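# Unroll a rolled necktie and lay it flat, folded

## Task

Unroll the necktie, which starts folded and rolled up, and leave it on the table doubled over once at its middle, stretched to its whole length and flat along all of it (the bend at the fold may remain a low loop), about aligned and about straight, spread to its full width, with no further folds and nothing hanging past the table's edge. Letting the tie drop into its final place is allowed.

## Robot and tools

Robot: two arms, left_arm and right_arm, each ending in a five-finger hand (right_arm a right hand, left_arm its mirror image). Scene frame: origin at table-top height, midway between the nominal arm bases; +z up, +x outward over the table, +y toward left_arm. Calibrated bases: left_arm at (+0.017, +0.334, +0.007) m, right_arm at (+0.015, -0.273, +0.022) m, both almost unrotated. Printed positions can be a few cm off, more at long reach.

Hand point: a point fixed to the palm, 0.05 m in front of it and 0.15 m from the wrist face along the fingers. Its +z runs along the straight fingers, +y out of the palm, +x across the palm away from the thumb (for the left hand, +x points toward the thumb). Straight fingertips reach 0.06 to 0.07 m past the point along +z, lying 0.06 m behind it along -y. A wrist bracket on the little-finger side can strike things.

A row is 28 numbers, each in [-1, 1], always for both arms: left_arm dx, dy, dz, rx, ry, rz; left hand thumb_turn, thumb_bend, index, middle, ring, little, force_limit, speed; then the same 14 for right_arm. The six pose numbers are an offset, not a pose: measured from that arm's Hand target as it stood when the action or move began, along that Hand target's own axes. 1.0 equals 0.6 m for dx, dy, dz and 180 degrees for the rotation vector rx, ry, rz. Sending the same offset again moves the arm further. All six zero re-requests the current Hand target. The controller limits the commanded turn to 40 degrees from the measured orientation per step, and arms often settle 1 to 3 cm (sometimes 5 cm) short, usually low; send the missing distance as a fresh offset if needed.

Hand numbers: for thumb_turn -1 means beside the palm, +1 in front of it facing the fingers; thumb_bend and the four fingers run from -1 straight to +1 curled. These are target positions, not offsets. force_limit maps -1..+1 to about 0..10 N at the fingertip (0..15 N for the two thumb motors); speed rises from near zero at -1 to full at +0.48 and stays full above. For a soft grip close at speed -0.94 or less. A hand never keeps its state by default: to leave it unchanged, repeat the eight numbers of its last executed row (before any, use its hand_measured, hand_force_limit, hand_speed). A thumb turned in front of the palm plus closed fingers grips things about 0.035 to 0.065 m thick; the closed fingers alone do not pinch a thin item against the palm. To tighten, raise force_limit and send a target further closed than hand_measured; to loosen, send one more open.

Tools:
- execute_actions(actions, cameras): actions is a list of actions, each a list of up to 15 rows, one per 1/30 s step; a short action holds its final row. Every row in an action counts from the action's starting Hand target. Images return only when actions is empty or cameras names them (["all"] for all).
- move(target, speed, blend, blocking, cameras): target is one 28-number row or up to 15 rows, every row an offset from the same starting Hand targets. The hand points travel straight paths, ending together, 0.5 s minimum, cut off after 10 s. speed: top path speed in m/s, 0.002 to 4.3, default 0.25 (turning up to twice that in rad/s); one value or one per target. blend in m rounds corners between listed targets (0 stops at each). blocking=false returns after about 0.5 s while motion continues. The paths ignore obstacles and the other arm. Result adds a move: line (done, off_target, moving, held, fault, and limits such as paced or held).
- wait(seconds 0 to 10, cameras): lets the scene run, arms holding their last command.
- stop(cameras): brakes a running move.
- zoom_image(camera, region [x0, y0, x1, y1] in pixels, at most 504 by 504): enlarges part of the newest image of cam_high, cam_low, cam_roll_left, cam_roll_right, cam_left_wrist or cam_right_wrist (all 672x504).
- show_instructions(): shows the reference images.
- finished_scene(scene): ends the current scene, given by the number printed at the end of each result; irreversible.

Result lines: end_effector_position (m) and end_effector_quat_wxyz in the scene frame; Hand target (the base for the next offsets); joint positions, velocities and torques; hand_measured, hand_stopped_by (moving, target, force, stalled, fault) and hand_load_n, each six values in hand-number order; hand_force_limit, hand_speed; motor temperatures. A falling hand_load_n near 0 means a grip was lost.

Avoid: anything leaving the table, releasing the tie while it swings, fast impacts and hard presses into the table, arms touching or one hand clamping the other's fingers, overloading fingers, routing a path close to an arm's own base (go around it), and holding arms stretched or straining at unreachable poses, which heats motors toward a MOTOR HOT warning and an arm-dropping fault at 100 C. Any arm stop is costly. The tie may get brief random nudges.

Each tool is called as name(argument=value, ...) on one line, values as JSON.

Reference images:

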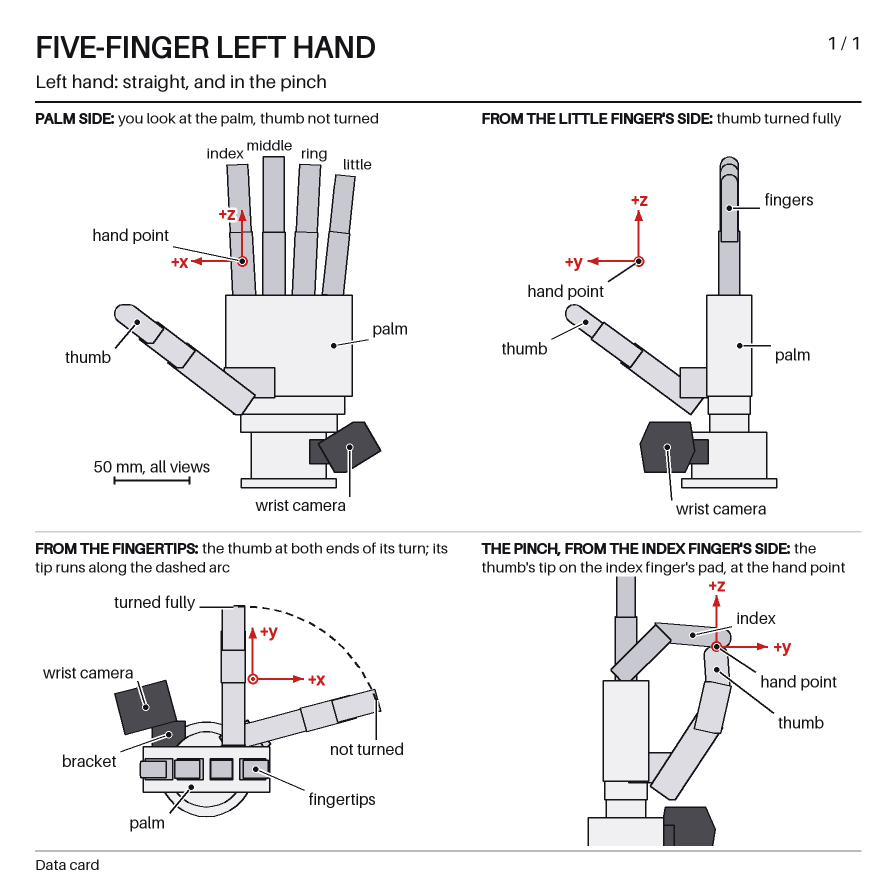

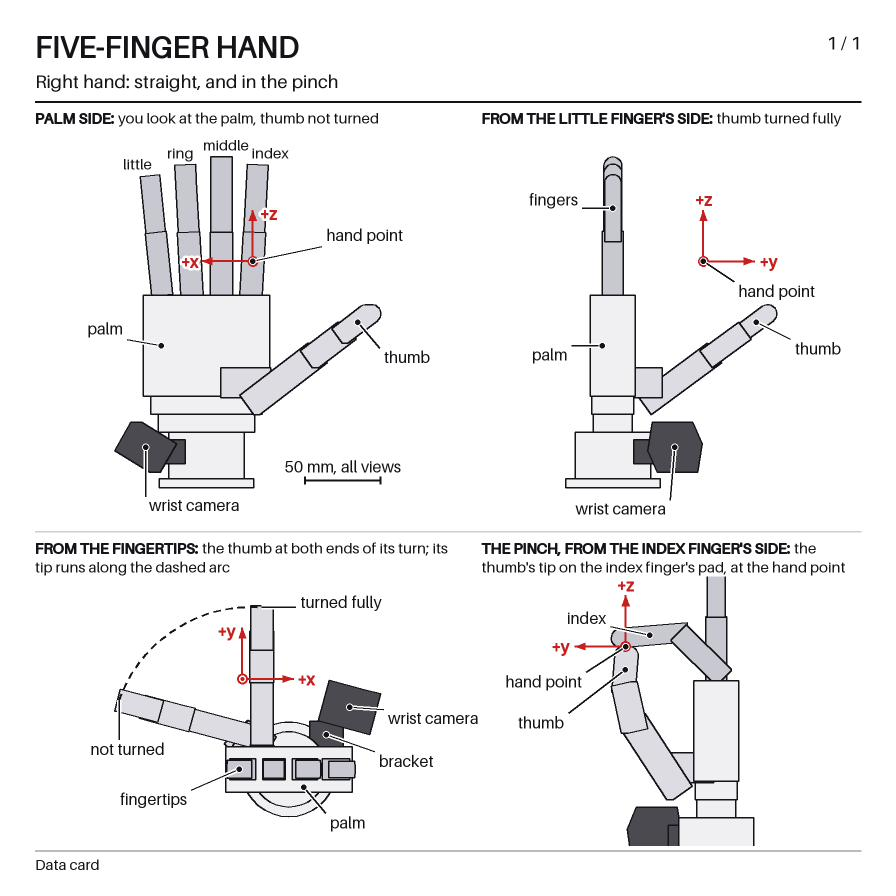

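## Session

execute_actions(actions=[])

Scene clock: 0.00 s.
left_arm: end_effector_position=(+0.5890, -0.0641, +0.3168) hand_measured=(-1.000, -1.000, -1.000, -1.000, -1.000, -1.000) hand_load_n=(+0.0, +0.0, +0.0, +0.0, +0.0, +0.0) hand_stopped_by=(target, target, target, target, target, target) hand_force_limit=0.00 hand_speed=-0.80 end_effector_quat_wxyz=(-0.086, -0.443, +0.830, -0.327) | right_arm: end_effector_position=(+0.8774, -0.2313, +0.2394) hand_measured=(-1.000, -1.000, -1.000, -1.000, -1.000, -1.000) hand_load_n=(+0.0, +0.0, +0.0, +0.0, +0.0, +0.0) hand_stopped_by=(target, target, target, target, target, target) hand_force_limit=0.00 hand_speed=-0.80 end_effector_quat_wxyz=(+0.277, +0.057, +0.918, +0.279)
Joint positions: left_arm=[-0.435 2.111 2.431 -1.421 0.525 0.031] | right_arm=[-0.108 2.268 2.236 -0.935 -0.576 1.751]
Joint velocities: within noise
Joint torques (N m): no reading
Motor temperatures (°C): left_arm=[28 36 27 24 28 27] | right_arm=[24 33 21 25 25 26]
Heat: left arm: hottest shoulder 36 °C; right arm: hottest shoulder 33 °C.
Hand target: left_arm +0.5928, -0.0658, +0.3207; -0.081, -0.441, +0.830, -0.332 | right_arm +0.8817, -0.2319, +0.2427; +0.283, +0.055, +0.916, +0.278

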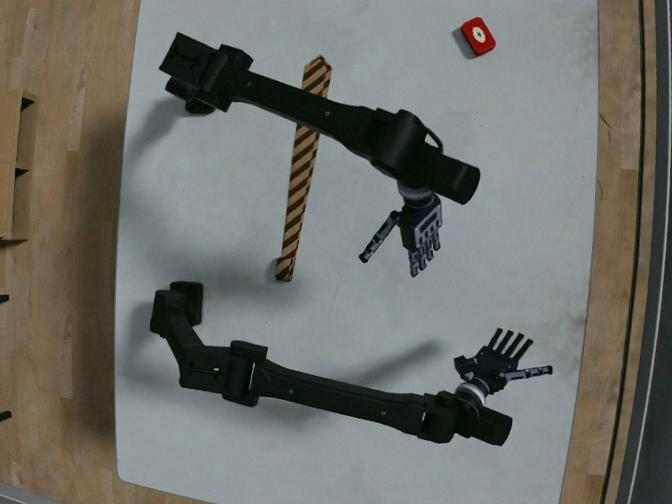

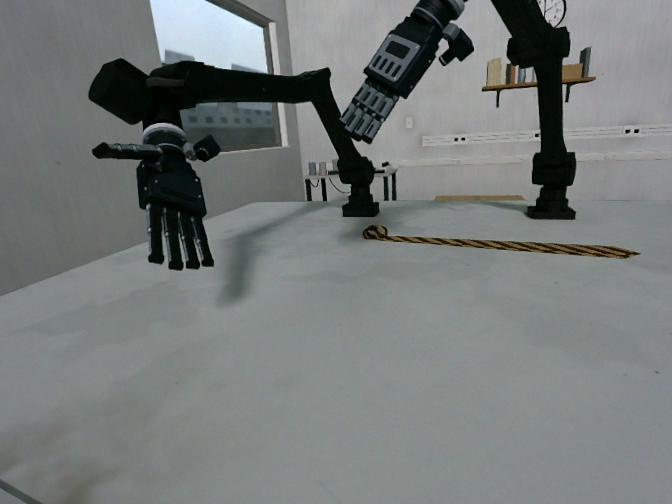

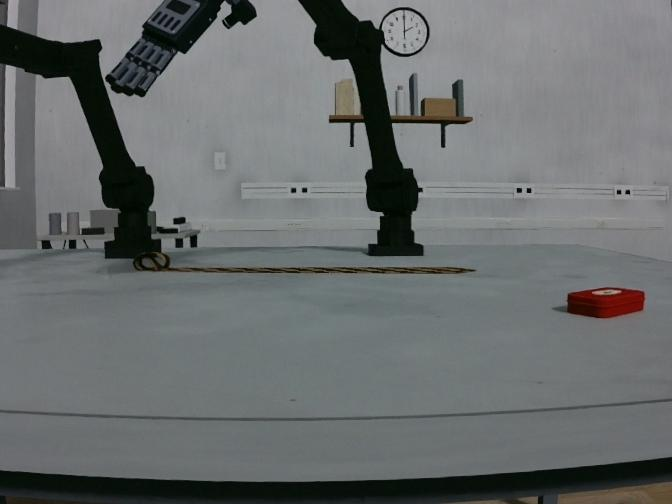

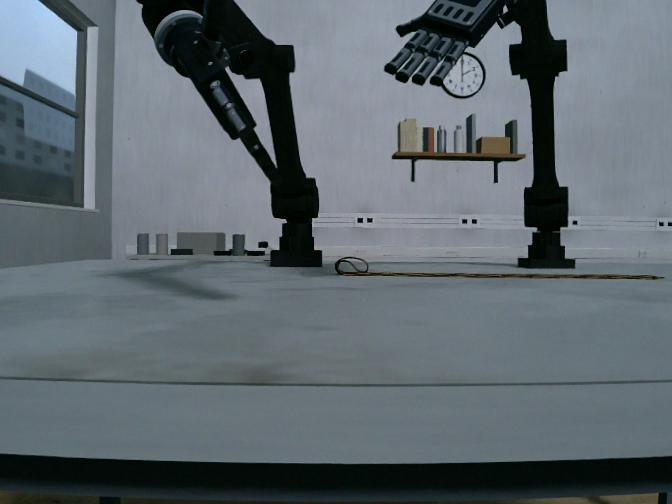

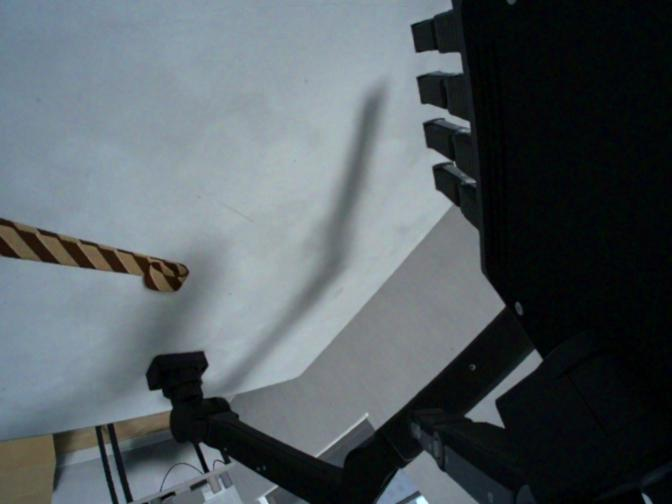

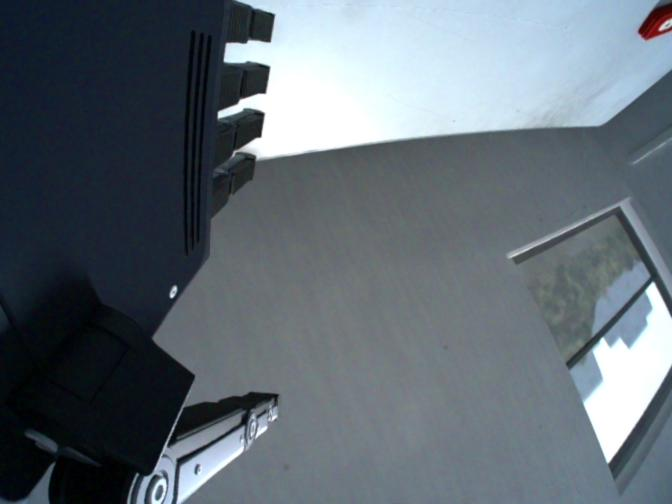

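zoom_image(camera="cam_high", region=[240, 220, 340, 295])

zoom_image(camera="cam_roll_left", region=[120, 235, 220, 285])

zoom_image(camera="cam_roll_right", region=[310, 240, 410, 300])

zoom_image(camera="cam_low", region=[350, 210, 450, 260])

zoom_image(camera="cam_high", region=[270, 40, 370, 115])

Scaled by 5.040 from the camera's 672x504 image, which has a finer 960x720 frame.

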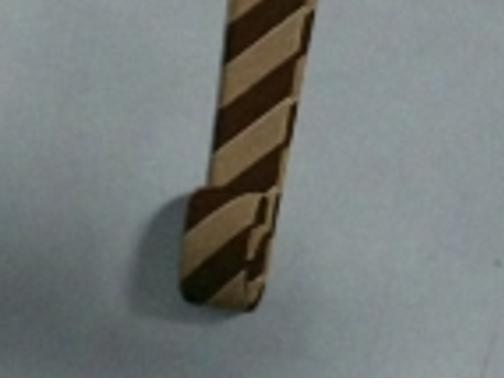

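Scaled by 5.040 from the camera's 672x504 image, which has a finer 960x720 frame.

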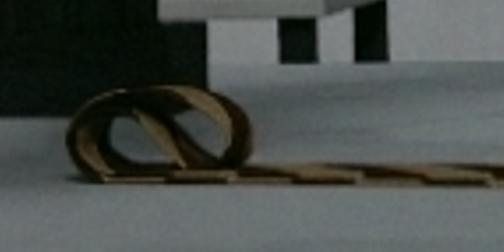

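Scaled by 5.040 from the camera's 672x504 image, which has a finer 960x720 frame.

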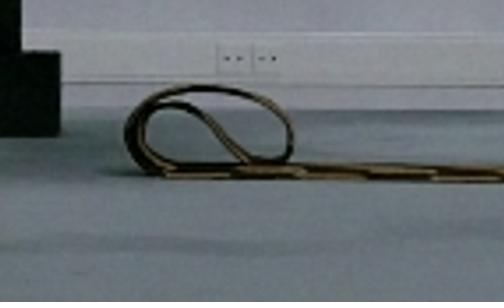

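Scaled by 5.040 from the camera's 672x504 image, which has a finer 960x720 frame.

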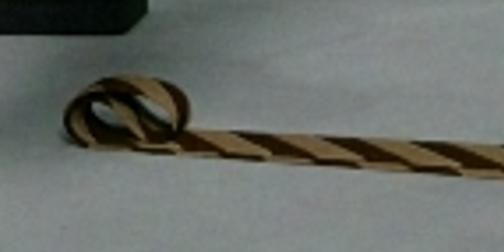

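Scaled by 5.040 from the camera's 672x504 image, which has a finer 960x720 frame.

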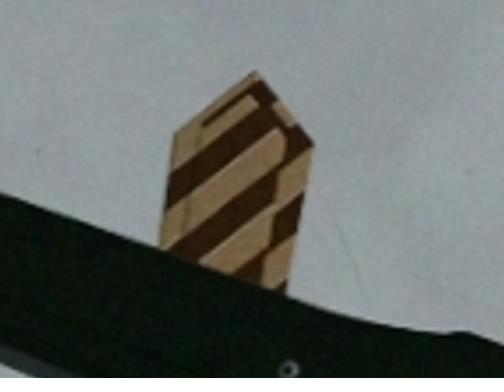

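move(target=[[-0.623,0.117,-0.442,0.095,-0.107,-0.171,-1,-1,-1,-1,-1,-1,0,-0.8,0.567,0.137,-0.435,0.191,0.176,-0.006,-1,-1,-1,-1,-1,-1,0,-0.8],[-0.623,0.117,-0.442,0.095,-0.107,-0.171,-1,-1,-1,-1,-1,-1,0,-0.8,0.854,0.382,-0.324,0.191,0.176,-0.006,-1,-1,-1,-1,-1,-1,0,-0.8]], blend=0.05, speed=0.3, cameras=["cam_high","cam_low","cam_roll_left","cam_roll_right"])

Scene clock: 58.03 s.
left_arm: end_effector_position=(+0.7083, +0.3808, +0.3265) hand_measured=(-1.000, -1.000, -1.000, -1.000, -1.000, -1.000) hand_load_n=(+0.0, +0.0, +0.0, +0.0, +0.0, +0.0) hand_stopped_by=(target, target, target, target, target, target) hand_force_limit=0.00 hand_speed=-0.80 end_effector_quat_wxyz=(-0.034, +0.699, -0.630, +0.336) | right_arm: end_effector_position=(+0.3296, -0.0019, +0.2536) hand_measured=(-1.000, -1.000, -1.000, -1.000, -1.000, -1.000) hand_load_n=(+0.0, +0.0, +0.0, +0.0, +0.0, +0.0) hand_stopped_by=(target, target, target, target, target, target) hand_force_limit=0.00 hand_speed=-0.80 end_effector_quat_wxyz=(-0.020, -0.036, +0.999, +0.030)
Joint positions: left_arm=[0.24 2.088 2.42 -1.419 0.511 0.012] | right_arm=[0.608 1.271 1.23 -1.532 -0.071 2.089]
Joint torques (N m): left_arm=[-0.09 -18.2 12.51 0.53 0.34 -0.05] | right_arm=[0.73 -6.12 7.12 0.91 -0.1 0.05]
Motor temperatures (°C): left_arm=[27 40 32 24 27 26] | right_arm=[24 39 26 25 24 24]
Heat: left arm: hottest shoulder 40 °C; right arm: hottest shoulder 39 °C.
Hand target: left_arm +0.7194, +0.3804, +0.3299; -0.037, +0.699, -0.628, +0.339 | right_arm +0.3347, -0.0005, +0.2491; +0.001, +0.050, +0.999, +0.000
Off the commanded pose: left_arm 0.012 m, 1 deg | right_arm 0.007 m, 11 deg.
joint sent to its limit (right arm) — joint 6 (wrist roll), upper limit. The joint targets are off in orientation, not in position.
move: off_target (left_arm, right_arm)
Images, in order (width x height): cam_high 672x504, cam_low 672x504, cam_roll_left 672x504, cam_roll_right 672x504.

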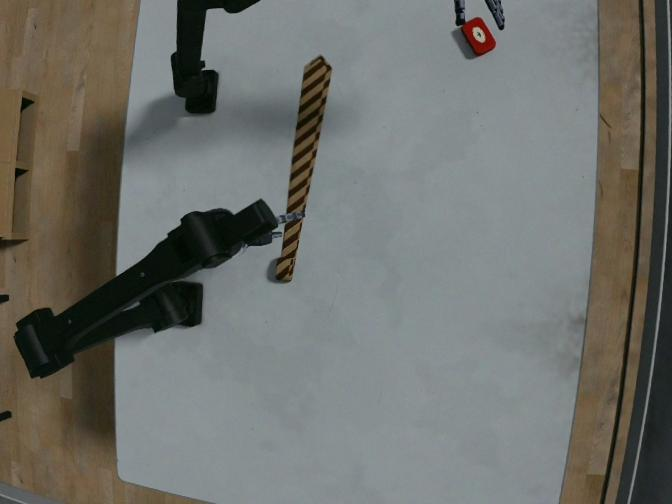

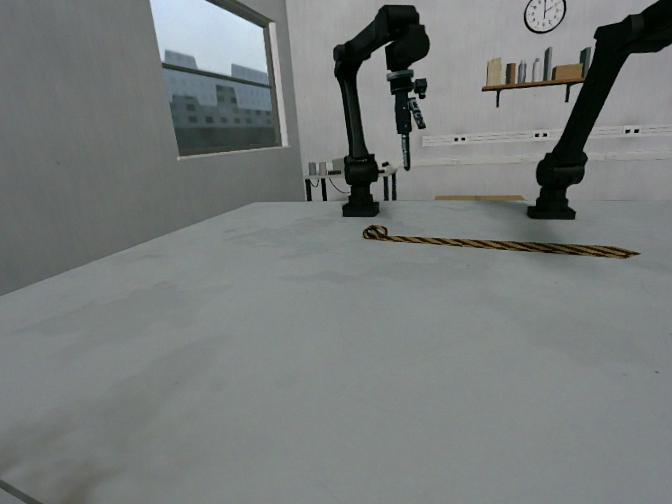

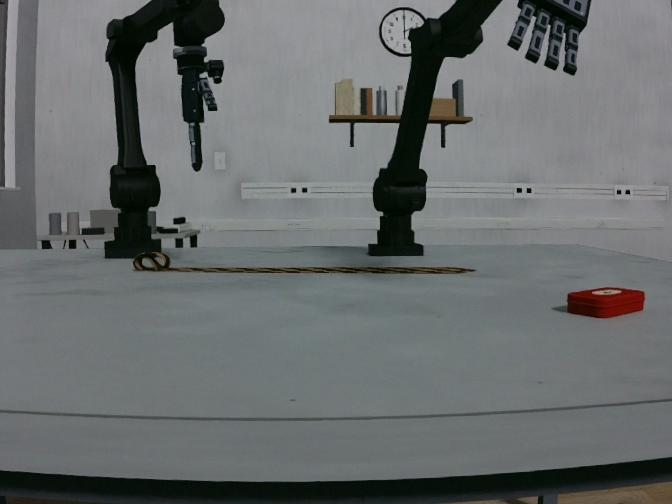

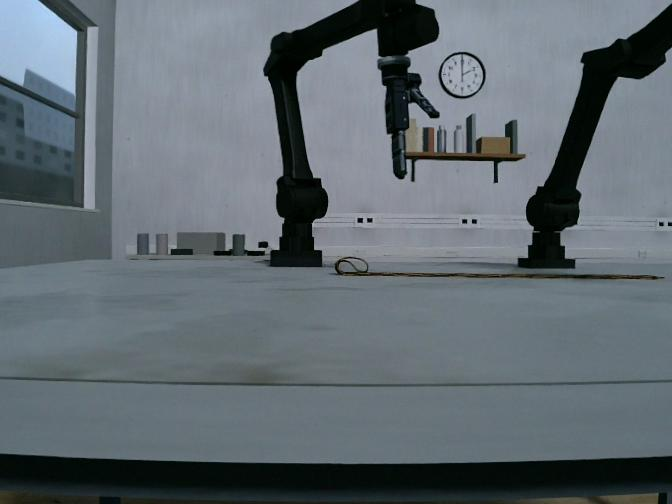

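move(target=[0,0,0,0,0,0,-1,-1,-1,-1,-1,-1,0,-0.8,0,0,0.273,0,0,0,-1,-1,-1,-1,-1,-1,0,-0.8], speed=0.2, cameras=["cam_high","cam_roll_left","cam_roll_right","cam_right_wrist"])

zoom_image(camera="cam_roll_right", region=[310, 210, 430, 300])

zoom_image(camera="cam_high", region=[220, 200, 340, 290])

Scene clock: 65.07 s.
left_arm: end_effector_position=(+0.7083, +0.3808, +0.3265) hand_measured=(-1.000, -1.000, -1.000, -1.000, -1.000, -1.000) hand_load_n=(+0.0, +0.0, +0.0, +0.0, +0.0, +0.0) hand_stopped_by=(target, target, target, target, target, target) hand_force_limit=0.00 hand_speed=-0.80 end_effector_quat_wxyz=(-0.034, +0.699, -0.630, +0.336) | right_arm: end_effector_position=(+0.3299, -0.0017, +0.0838) hand_measured=(-1.000, -1.000, -1.000, -1.000, -1.000, -1.000) hand_load_n=(+0.0, +0.0, +0.0, +0.0, +0.5, +0.0) hand_stopped_by=(target, target, target, target, target, target) hand_force_limit=0.00 hand_speed=-0.80 end_effector_quat_wxyz=(-0.027, -0.035, +0.999, +0.025)
Joint positions: left_arm=[0.24 2.088 2.42 -1.419 0.511 0.012] | right_arm=[0.608 1.411 0.897 -1.076 -0.071 2.089]
Joint torques (N m): left_arm=[-0.09 -18.26 12.52 0.53 0.34 -0.05] | right_arm=[0.62 -8.12 6.35 0.85 -0.12 0.02]
Heat: left arm: hottest shoulder 40 °C; right arm: hottest shoulder 38 °C.
Hand target: left_arm +0.7194, +0.3804, +0.3299; -0.037, +0.699, -0.628, +0.339 | right_arm +0.3347, -0.0005, +0.0851; +0.000, +0.050, +0.999, +0.000
Off the commanded pose: left_arm 0.012 m, 1 deg | right_arm 0.005 m, 11 deg.
joint sent to its limit (right arm) — joint 6 (wrist roll), upper limit. The joint targets are off in orientation, not in position.
move: off_target (left_arm, right_arm)
camera_calibration:
cam_right_wrist: T_world_to_cam=[[-0.334973, 0.941945, 0.0230964, 0.113531], [0.816497, 0.277953, 0.506038, -0.31795], [0.47024, 0.188367, -0.862202, 0.0346614], [0, 0, 0, 1]] pos_world=[0.281336, -0.0250936, 0.188158]
Images, in order (width x height): cam_high 672x504, cam_roll_left 672x504, cam_roll_right 672x504, cam_right_wrist 672x504.

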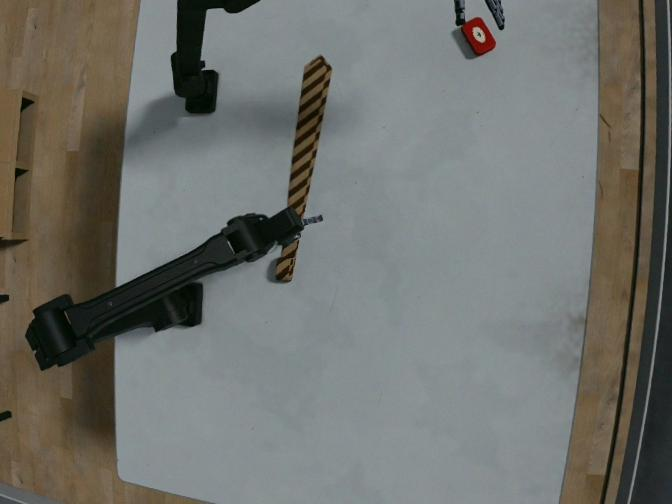

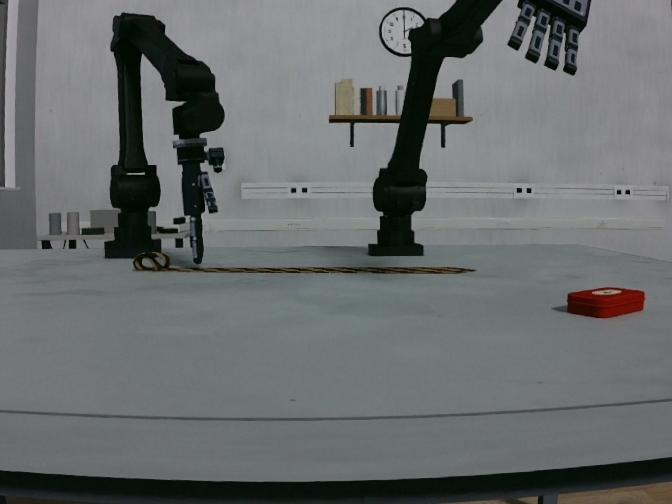

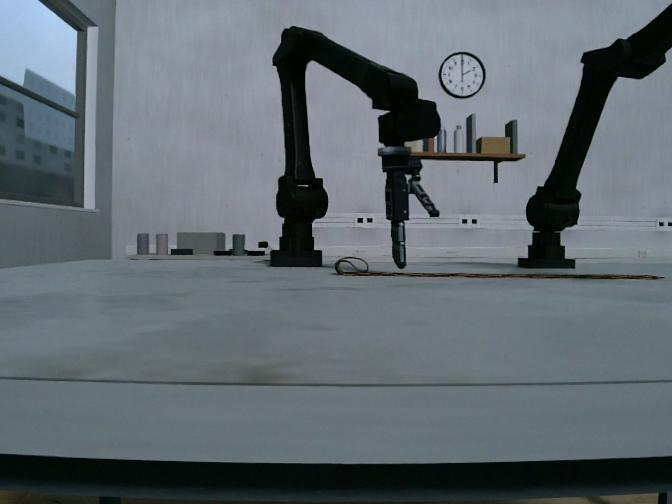

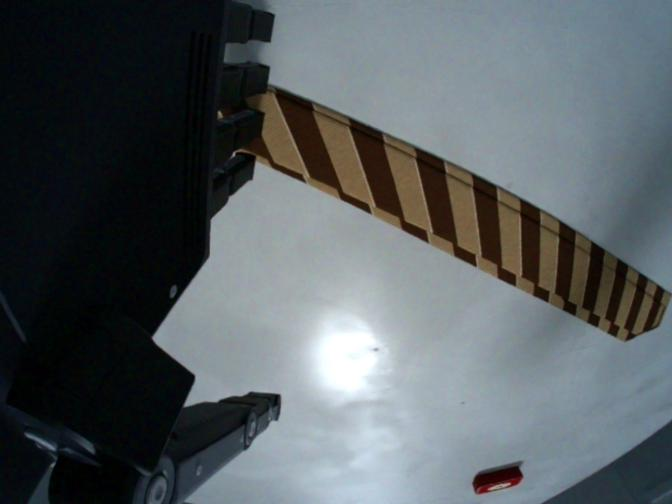

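Scaled by 4.200 from the camera's 672x504 image, which has a finer 960x720 frame.

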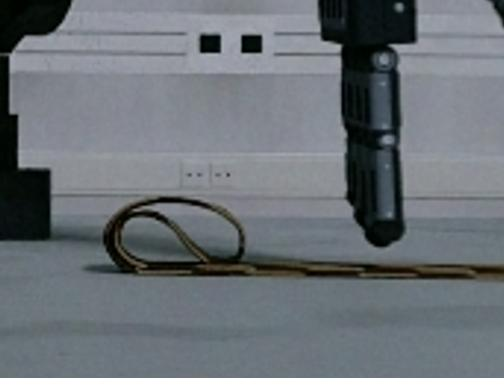

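Scaled by 4.200 from the camera's 672x504 image, which has a finer 960x720 frame.

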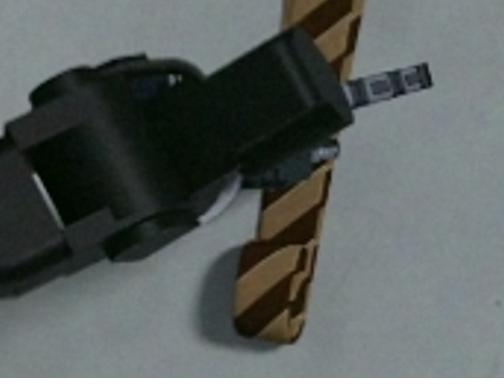

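move(target=[0,0,0,0,0,0,-1,-1,-1,-1,-1,-1,0,-0.8,-0.01,-0.2,0,0,0,0,-1,-1,-1,-1,-1,-1,0,-0.8], speed=0.12, cameras=["cam_high","cam_roll_right"])

zoom_image(camera="cam_roll_right", region=[270, 210, 390, 300])

Scene clock: 71.27 s.
left_arm: end_effector_position=(+0.7083, +0.3808, +0.3265) hand_measured=(-1.000, -1.000, -1.000, -1.000, -1.000, -1.000) hand_load_n=(-0.5, +0.0, +0.0, +0.0, +0.0, +0.0) hand_stopped_by=(target, target, target, target, target, target) hand_force_limit=0.00 hand_speed=-0.80 end_effector_quat_wxyz=(-0.034, +0.699, -0.630, +0.336) | right_arm: end_effector_position=(+0.3321, -0.1187, +0.0858) hand_measured=(-1.000, -1.000, -1.000, -1.000, -1.000, -1.000) hand_load_n=(+0.0, +0.0, +0.0, +0.0, +0.0, +0.0) hand_stopped_by=(target, target, target, target, target, target) hand_force_limit=0.00 hand_speed=-0.80 end_effector_quat_wxyz=(+0.004, +0.054, +0.999, +0.003)
Joint positions: left_arm=[0.24 2.088 2.42 -1.419 0.511 0.012] | right_arm=[0.354 1.223 0.736 -1.074 -0.002 2.014]
Joint torques (N m): left_arm=[-0.09 -18.14 12.49 0.53 0.34 -0.05] | right_arm=[1.03 -5.48 6.12 0.01 0.1 -0.16]
Heat: left arm: hottest shoulder 40 °C; right arm: hottest shoulder 37 °C.
Hand target: left_arm +0.7194, +0.3804, +0.3299; -0.037, +0.699, -0.628, +0.339 | right_arm +0.3289, -0.1204, +0.0853; +0.001, +0.049, +0.999, +0.000
Off the commanded pose: left_arm 0.012 m, 1 deg | right_arm 0.004 m, 1 deg.
move: off_target (left_arm)
Images, in order (width x height): cam_high 672x504, cam_roll_right 672x504.

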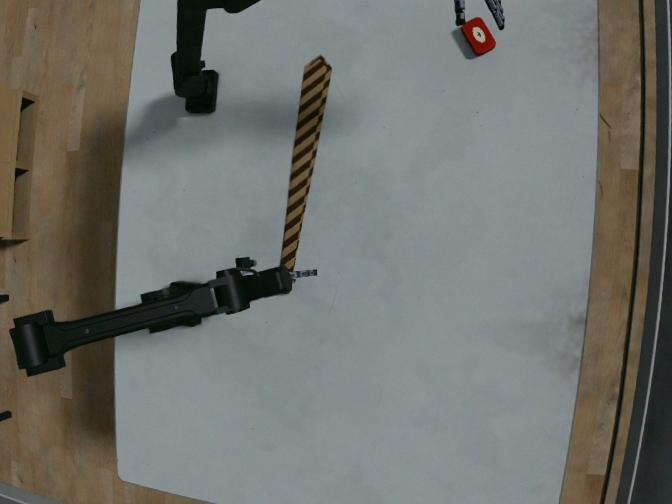

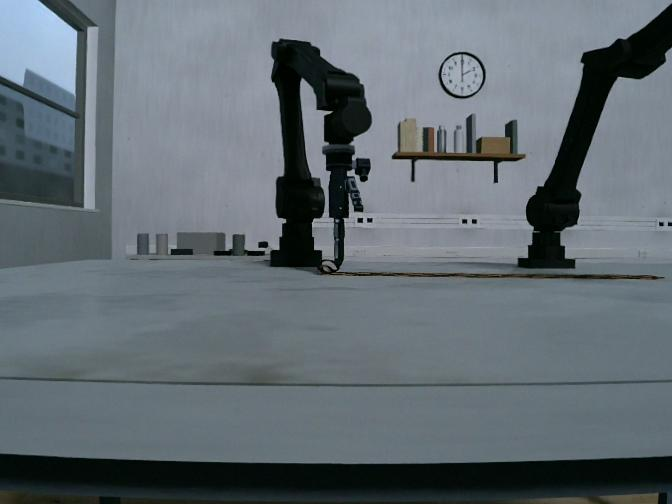

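Scaled by 4.200 from the camera's 672x504 image, which has a finer 960x720 frame.

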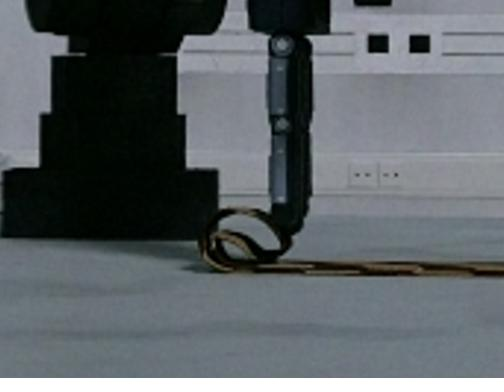

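move(target=[0,0,0,0,0,0,-1,-1,-1,-1,-1,-1,0,-0.8,0,-0.18,0,0,0,0,-1,-1,-1,-1,-1,-1,0,-0.8], speed=0.12, cameras=["cam_high","cam_roll_right"])

zoom_image(camera="cam_roll_right", region=[230, 210, 350, 300])

Scene clock: 75.83 s.
left_arm: end_effector_position=(+0.7083, +0.3808, +0.3265) hand_measured=(-1.000, -1.000, -1.000, -1.000, -1.000, -1.000) hand_load_n=(+0.0, +0.0, +0.0, +0.0, +0.0, +0.0) hand_stopped_by=(target, target, target, target, target, target) hand_force_limit=0.00 hand_speed=-0.80 end_effector_quat_wxyz=(-0.034, +0.699, -0.630, +0.336) | right_arm: end_effector_position=(+0.3223, -0.2279, +0.0849) hand_measured=(-1.000, -1.000, -1.000, -1.000, -1.000, -1.000) hand_load_n=(+0.0, +0.0, +0.0, +0.0, +0.0, +0.0) hand_stopped_by=(target, target, target, target, target, target) hand_force_limit=0.00 hand_speed=-0.80 end_effector_quat_wxyz=(+0.004, +0.054, +0.999, +0.000)
Joint positions: left_arm=[0.24 2.088 2.42 -1.419 0.511 0.012] | right_arm=[-0.023 1.147 0.677 -1.092 -0.001 1.638]
Joint torques (N m): left_arm=[-0.15 -18.32 12.51 0.51 0.33 -0.05] | right_arm=[1.08 -4.66 6.13 -0.05 0.02 -0.16]
Heat: left arm: hottest shoulder 39 °C; right arm: hottest shoulder 37 °C.
Hand target: left_arm +0.7194, +0.3804, +0.3299; -0.037, +0.699, -0.628, +0.339 | right_arm +0.3182, -0.2279, +0.0852; +0.001, +0.049, +0.999, +0.000
Off the commanded pose: left_arm 0.012 m, 1 deg | right_arm 0.004 m, 1 deg.
move: off_target (left_arm)
Images, in order (width x height): cam_high 672x504, cam_roll_right 672x504.

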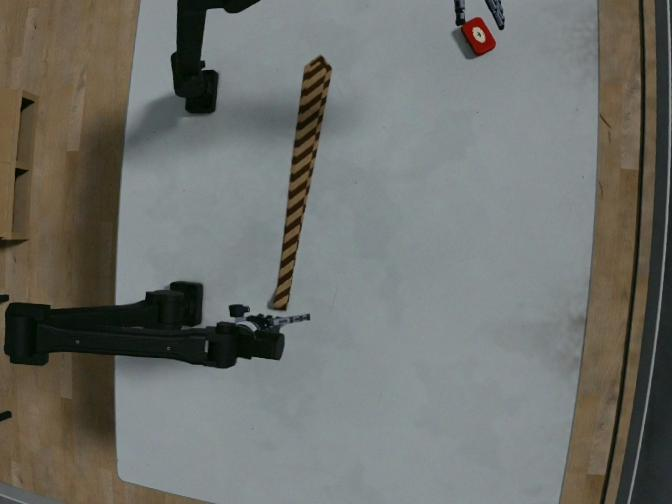

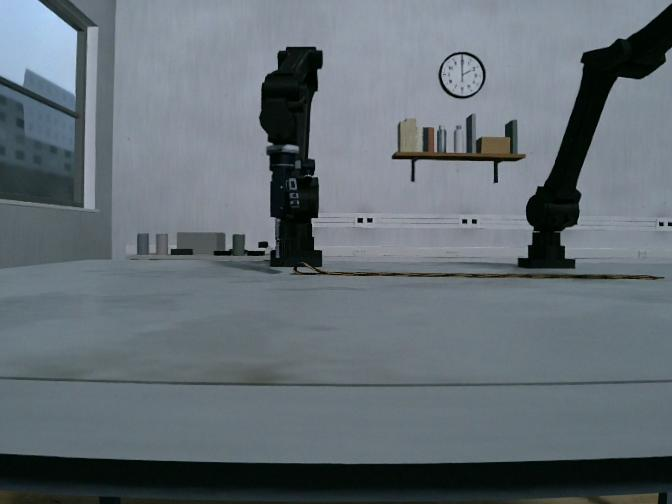

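Scaled by 4.200 from the camera's 672x504 image, which has a finer 960x720 frame.

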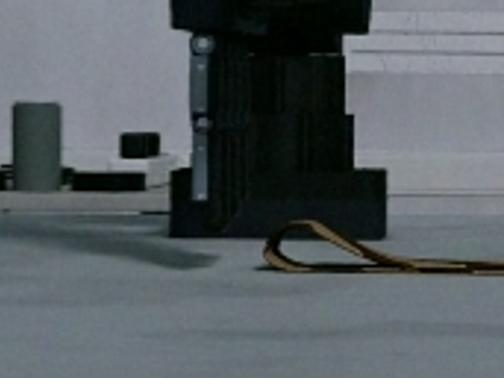

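zoom_image(camera="cam_high", region=[250, 260, 320, 320])

zoom_image(camera="cam_roll_right", region=[285, 255, 335, 285])

Scaled by 7.200 from the camera's 672x504 image, which has a finer 960x720 frame.

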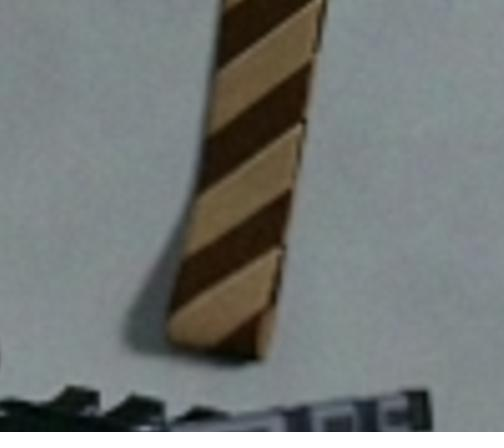

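Scaled by 10.080 from the camera's 672x504 image, which has a finer 960x720 frame.

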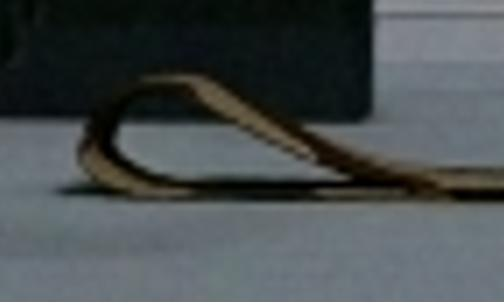

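move(target=[[0,0,0,0,0,0,-1,-1,-1,-1,-1,-1,0,-0.8,0,0,-0.09,0,0,0,-1,-1,-1,-1,-1,-1,0,-0.8],[0,0,0,0,0,0,-1,-1,-1,-1,-1,-1,0,-0.8,0,0.108,-0.09,0,0,0,-1,-1,-1,-1,-1,-1,0,-0.8],[0,0,0,0,0,0,-1,-1,-1,-1,-1,-1,0,-0.8,0,0.108,0.018,0,0,0,-1,-1,-1,-1,-1,-1,0,-0.8],[0,0,0,0,0,0,-1,-1,-1,-1,-1,-1,0,-0.8,0,0.108,-0.12,0,0,0,-1,-1,-1,-1,-1,-1,0,-0.8]], speed=[0.2,0.2,0.08,0.1], blend=[0.01,0.01,0,0], cameras=["cam_high","cam_roll_right"])

zoom_image(camera="cam_roll_right", region=[275, 240, 355, 290])

Scene clock: 89.63 s.
left_arm: end_effector_position=(+0.7083, +0.3808, +0.3265) hand_measured=(-1.000, -1.000, -1.000, -1.000, -1.000, -1.000) hand_load_n=(+0.0, +0.0, +0.0, +0.0, +0.0, +0.0) hand_stopped_by=(target, target, target, target, target, target) hand_force_limit=0.00 hand_speed=-0.80 end_effector_quat_wxyz=(-0.034, +0.699, -0.630, +0.336) | right_arm: end_effector_position=(+0.3138, -0.1643, +0.1431) hand_measured=(-1.000, -1.000, -1.000, -1.000, -1.000, -1.000) hand_load_n=(+0.0, +0.0, +0.0, +0.0, +0.0, +0.0) hand_stopped_by=(target, target, target, target, target, target) hand_force_limit=0.00 hand_speed=-0.80 end_effector_quat_wxyz=(-0.012, +0.044, +0.999, -0.002)
Joint positions: left_arm=[0.24 2.088 2.42 -1.419 0.511 0.012] | right_arm=[0.212 1.094 0.807 -1.308 -0.002 1.853]
Joint torques (N m): left_arm=[-0.09 -18.26 12.51 0.51 0.34 -0.05] | right_arm=[1.08 -4.19 9.54 -0.14 0.09 0.03]
Motor temperatures (°C): left_arm=[27 39 37 23 26 25] | right_arm=[24 35 25 24 24 24]
Heat: left arm: hottest shoulder 39 °C; right arm: hottest shoulder 35 °C.
Hand target: left_arm +0.7194, +0.3804, +0.3299; -0.037, +0.699, -0.628, +0.339 | right_arm +0.3245, -0.1634, +0.1571; +0.000, +0.049, +0.999, +0.000
Off the commanded pose: left_arm 0.012 m, 1 deg | right_arm 0.018 m, 2 deg.
move: off_target (left_arm, right_arm)
Images, in order (width x height): cam_high 672x504, cam_roll_right 672x504.

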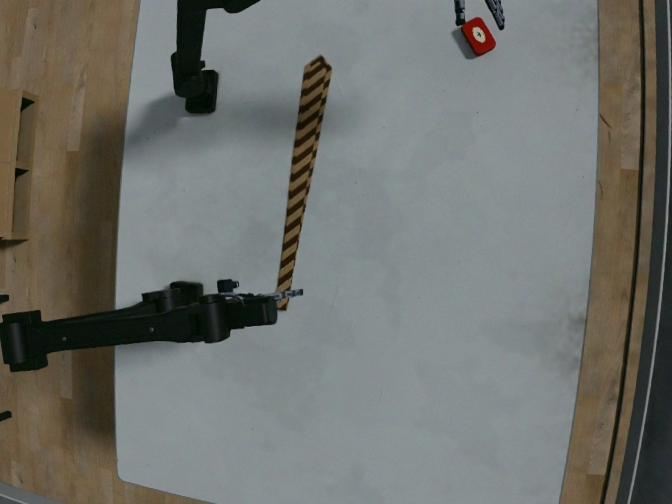

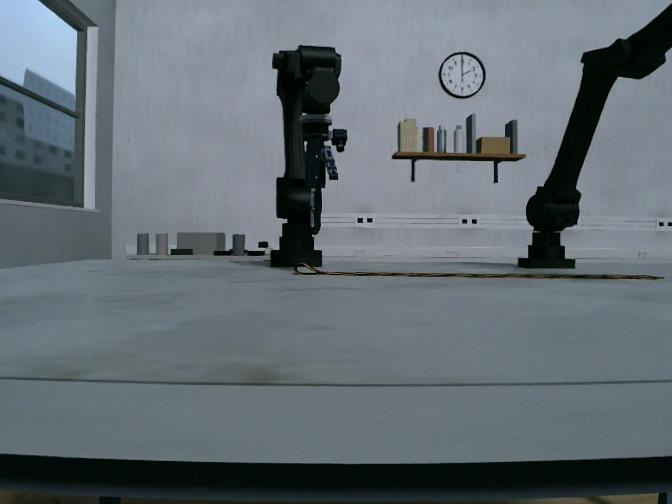

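Scaled by 6.300 from the camera's 672x504 image, which has a finer 960x720 frame.

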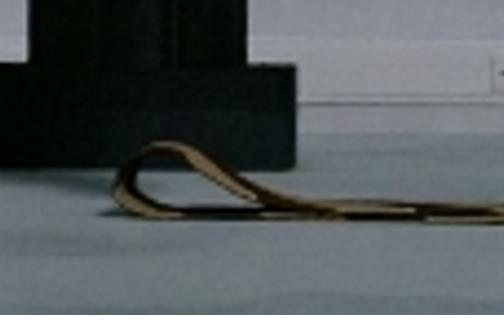

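finished_scene(scene=1)

The scene is finished: the task was done.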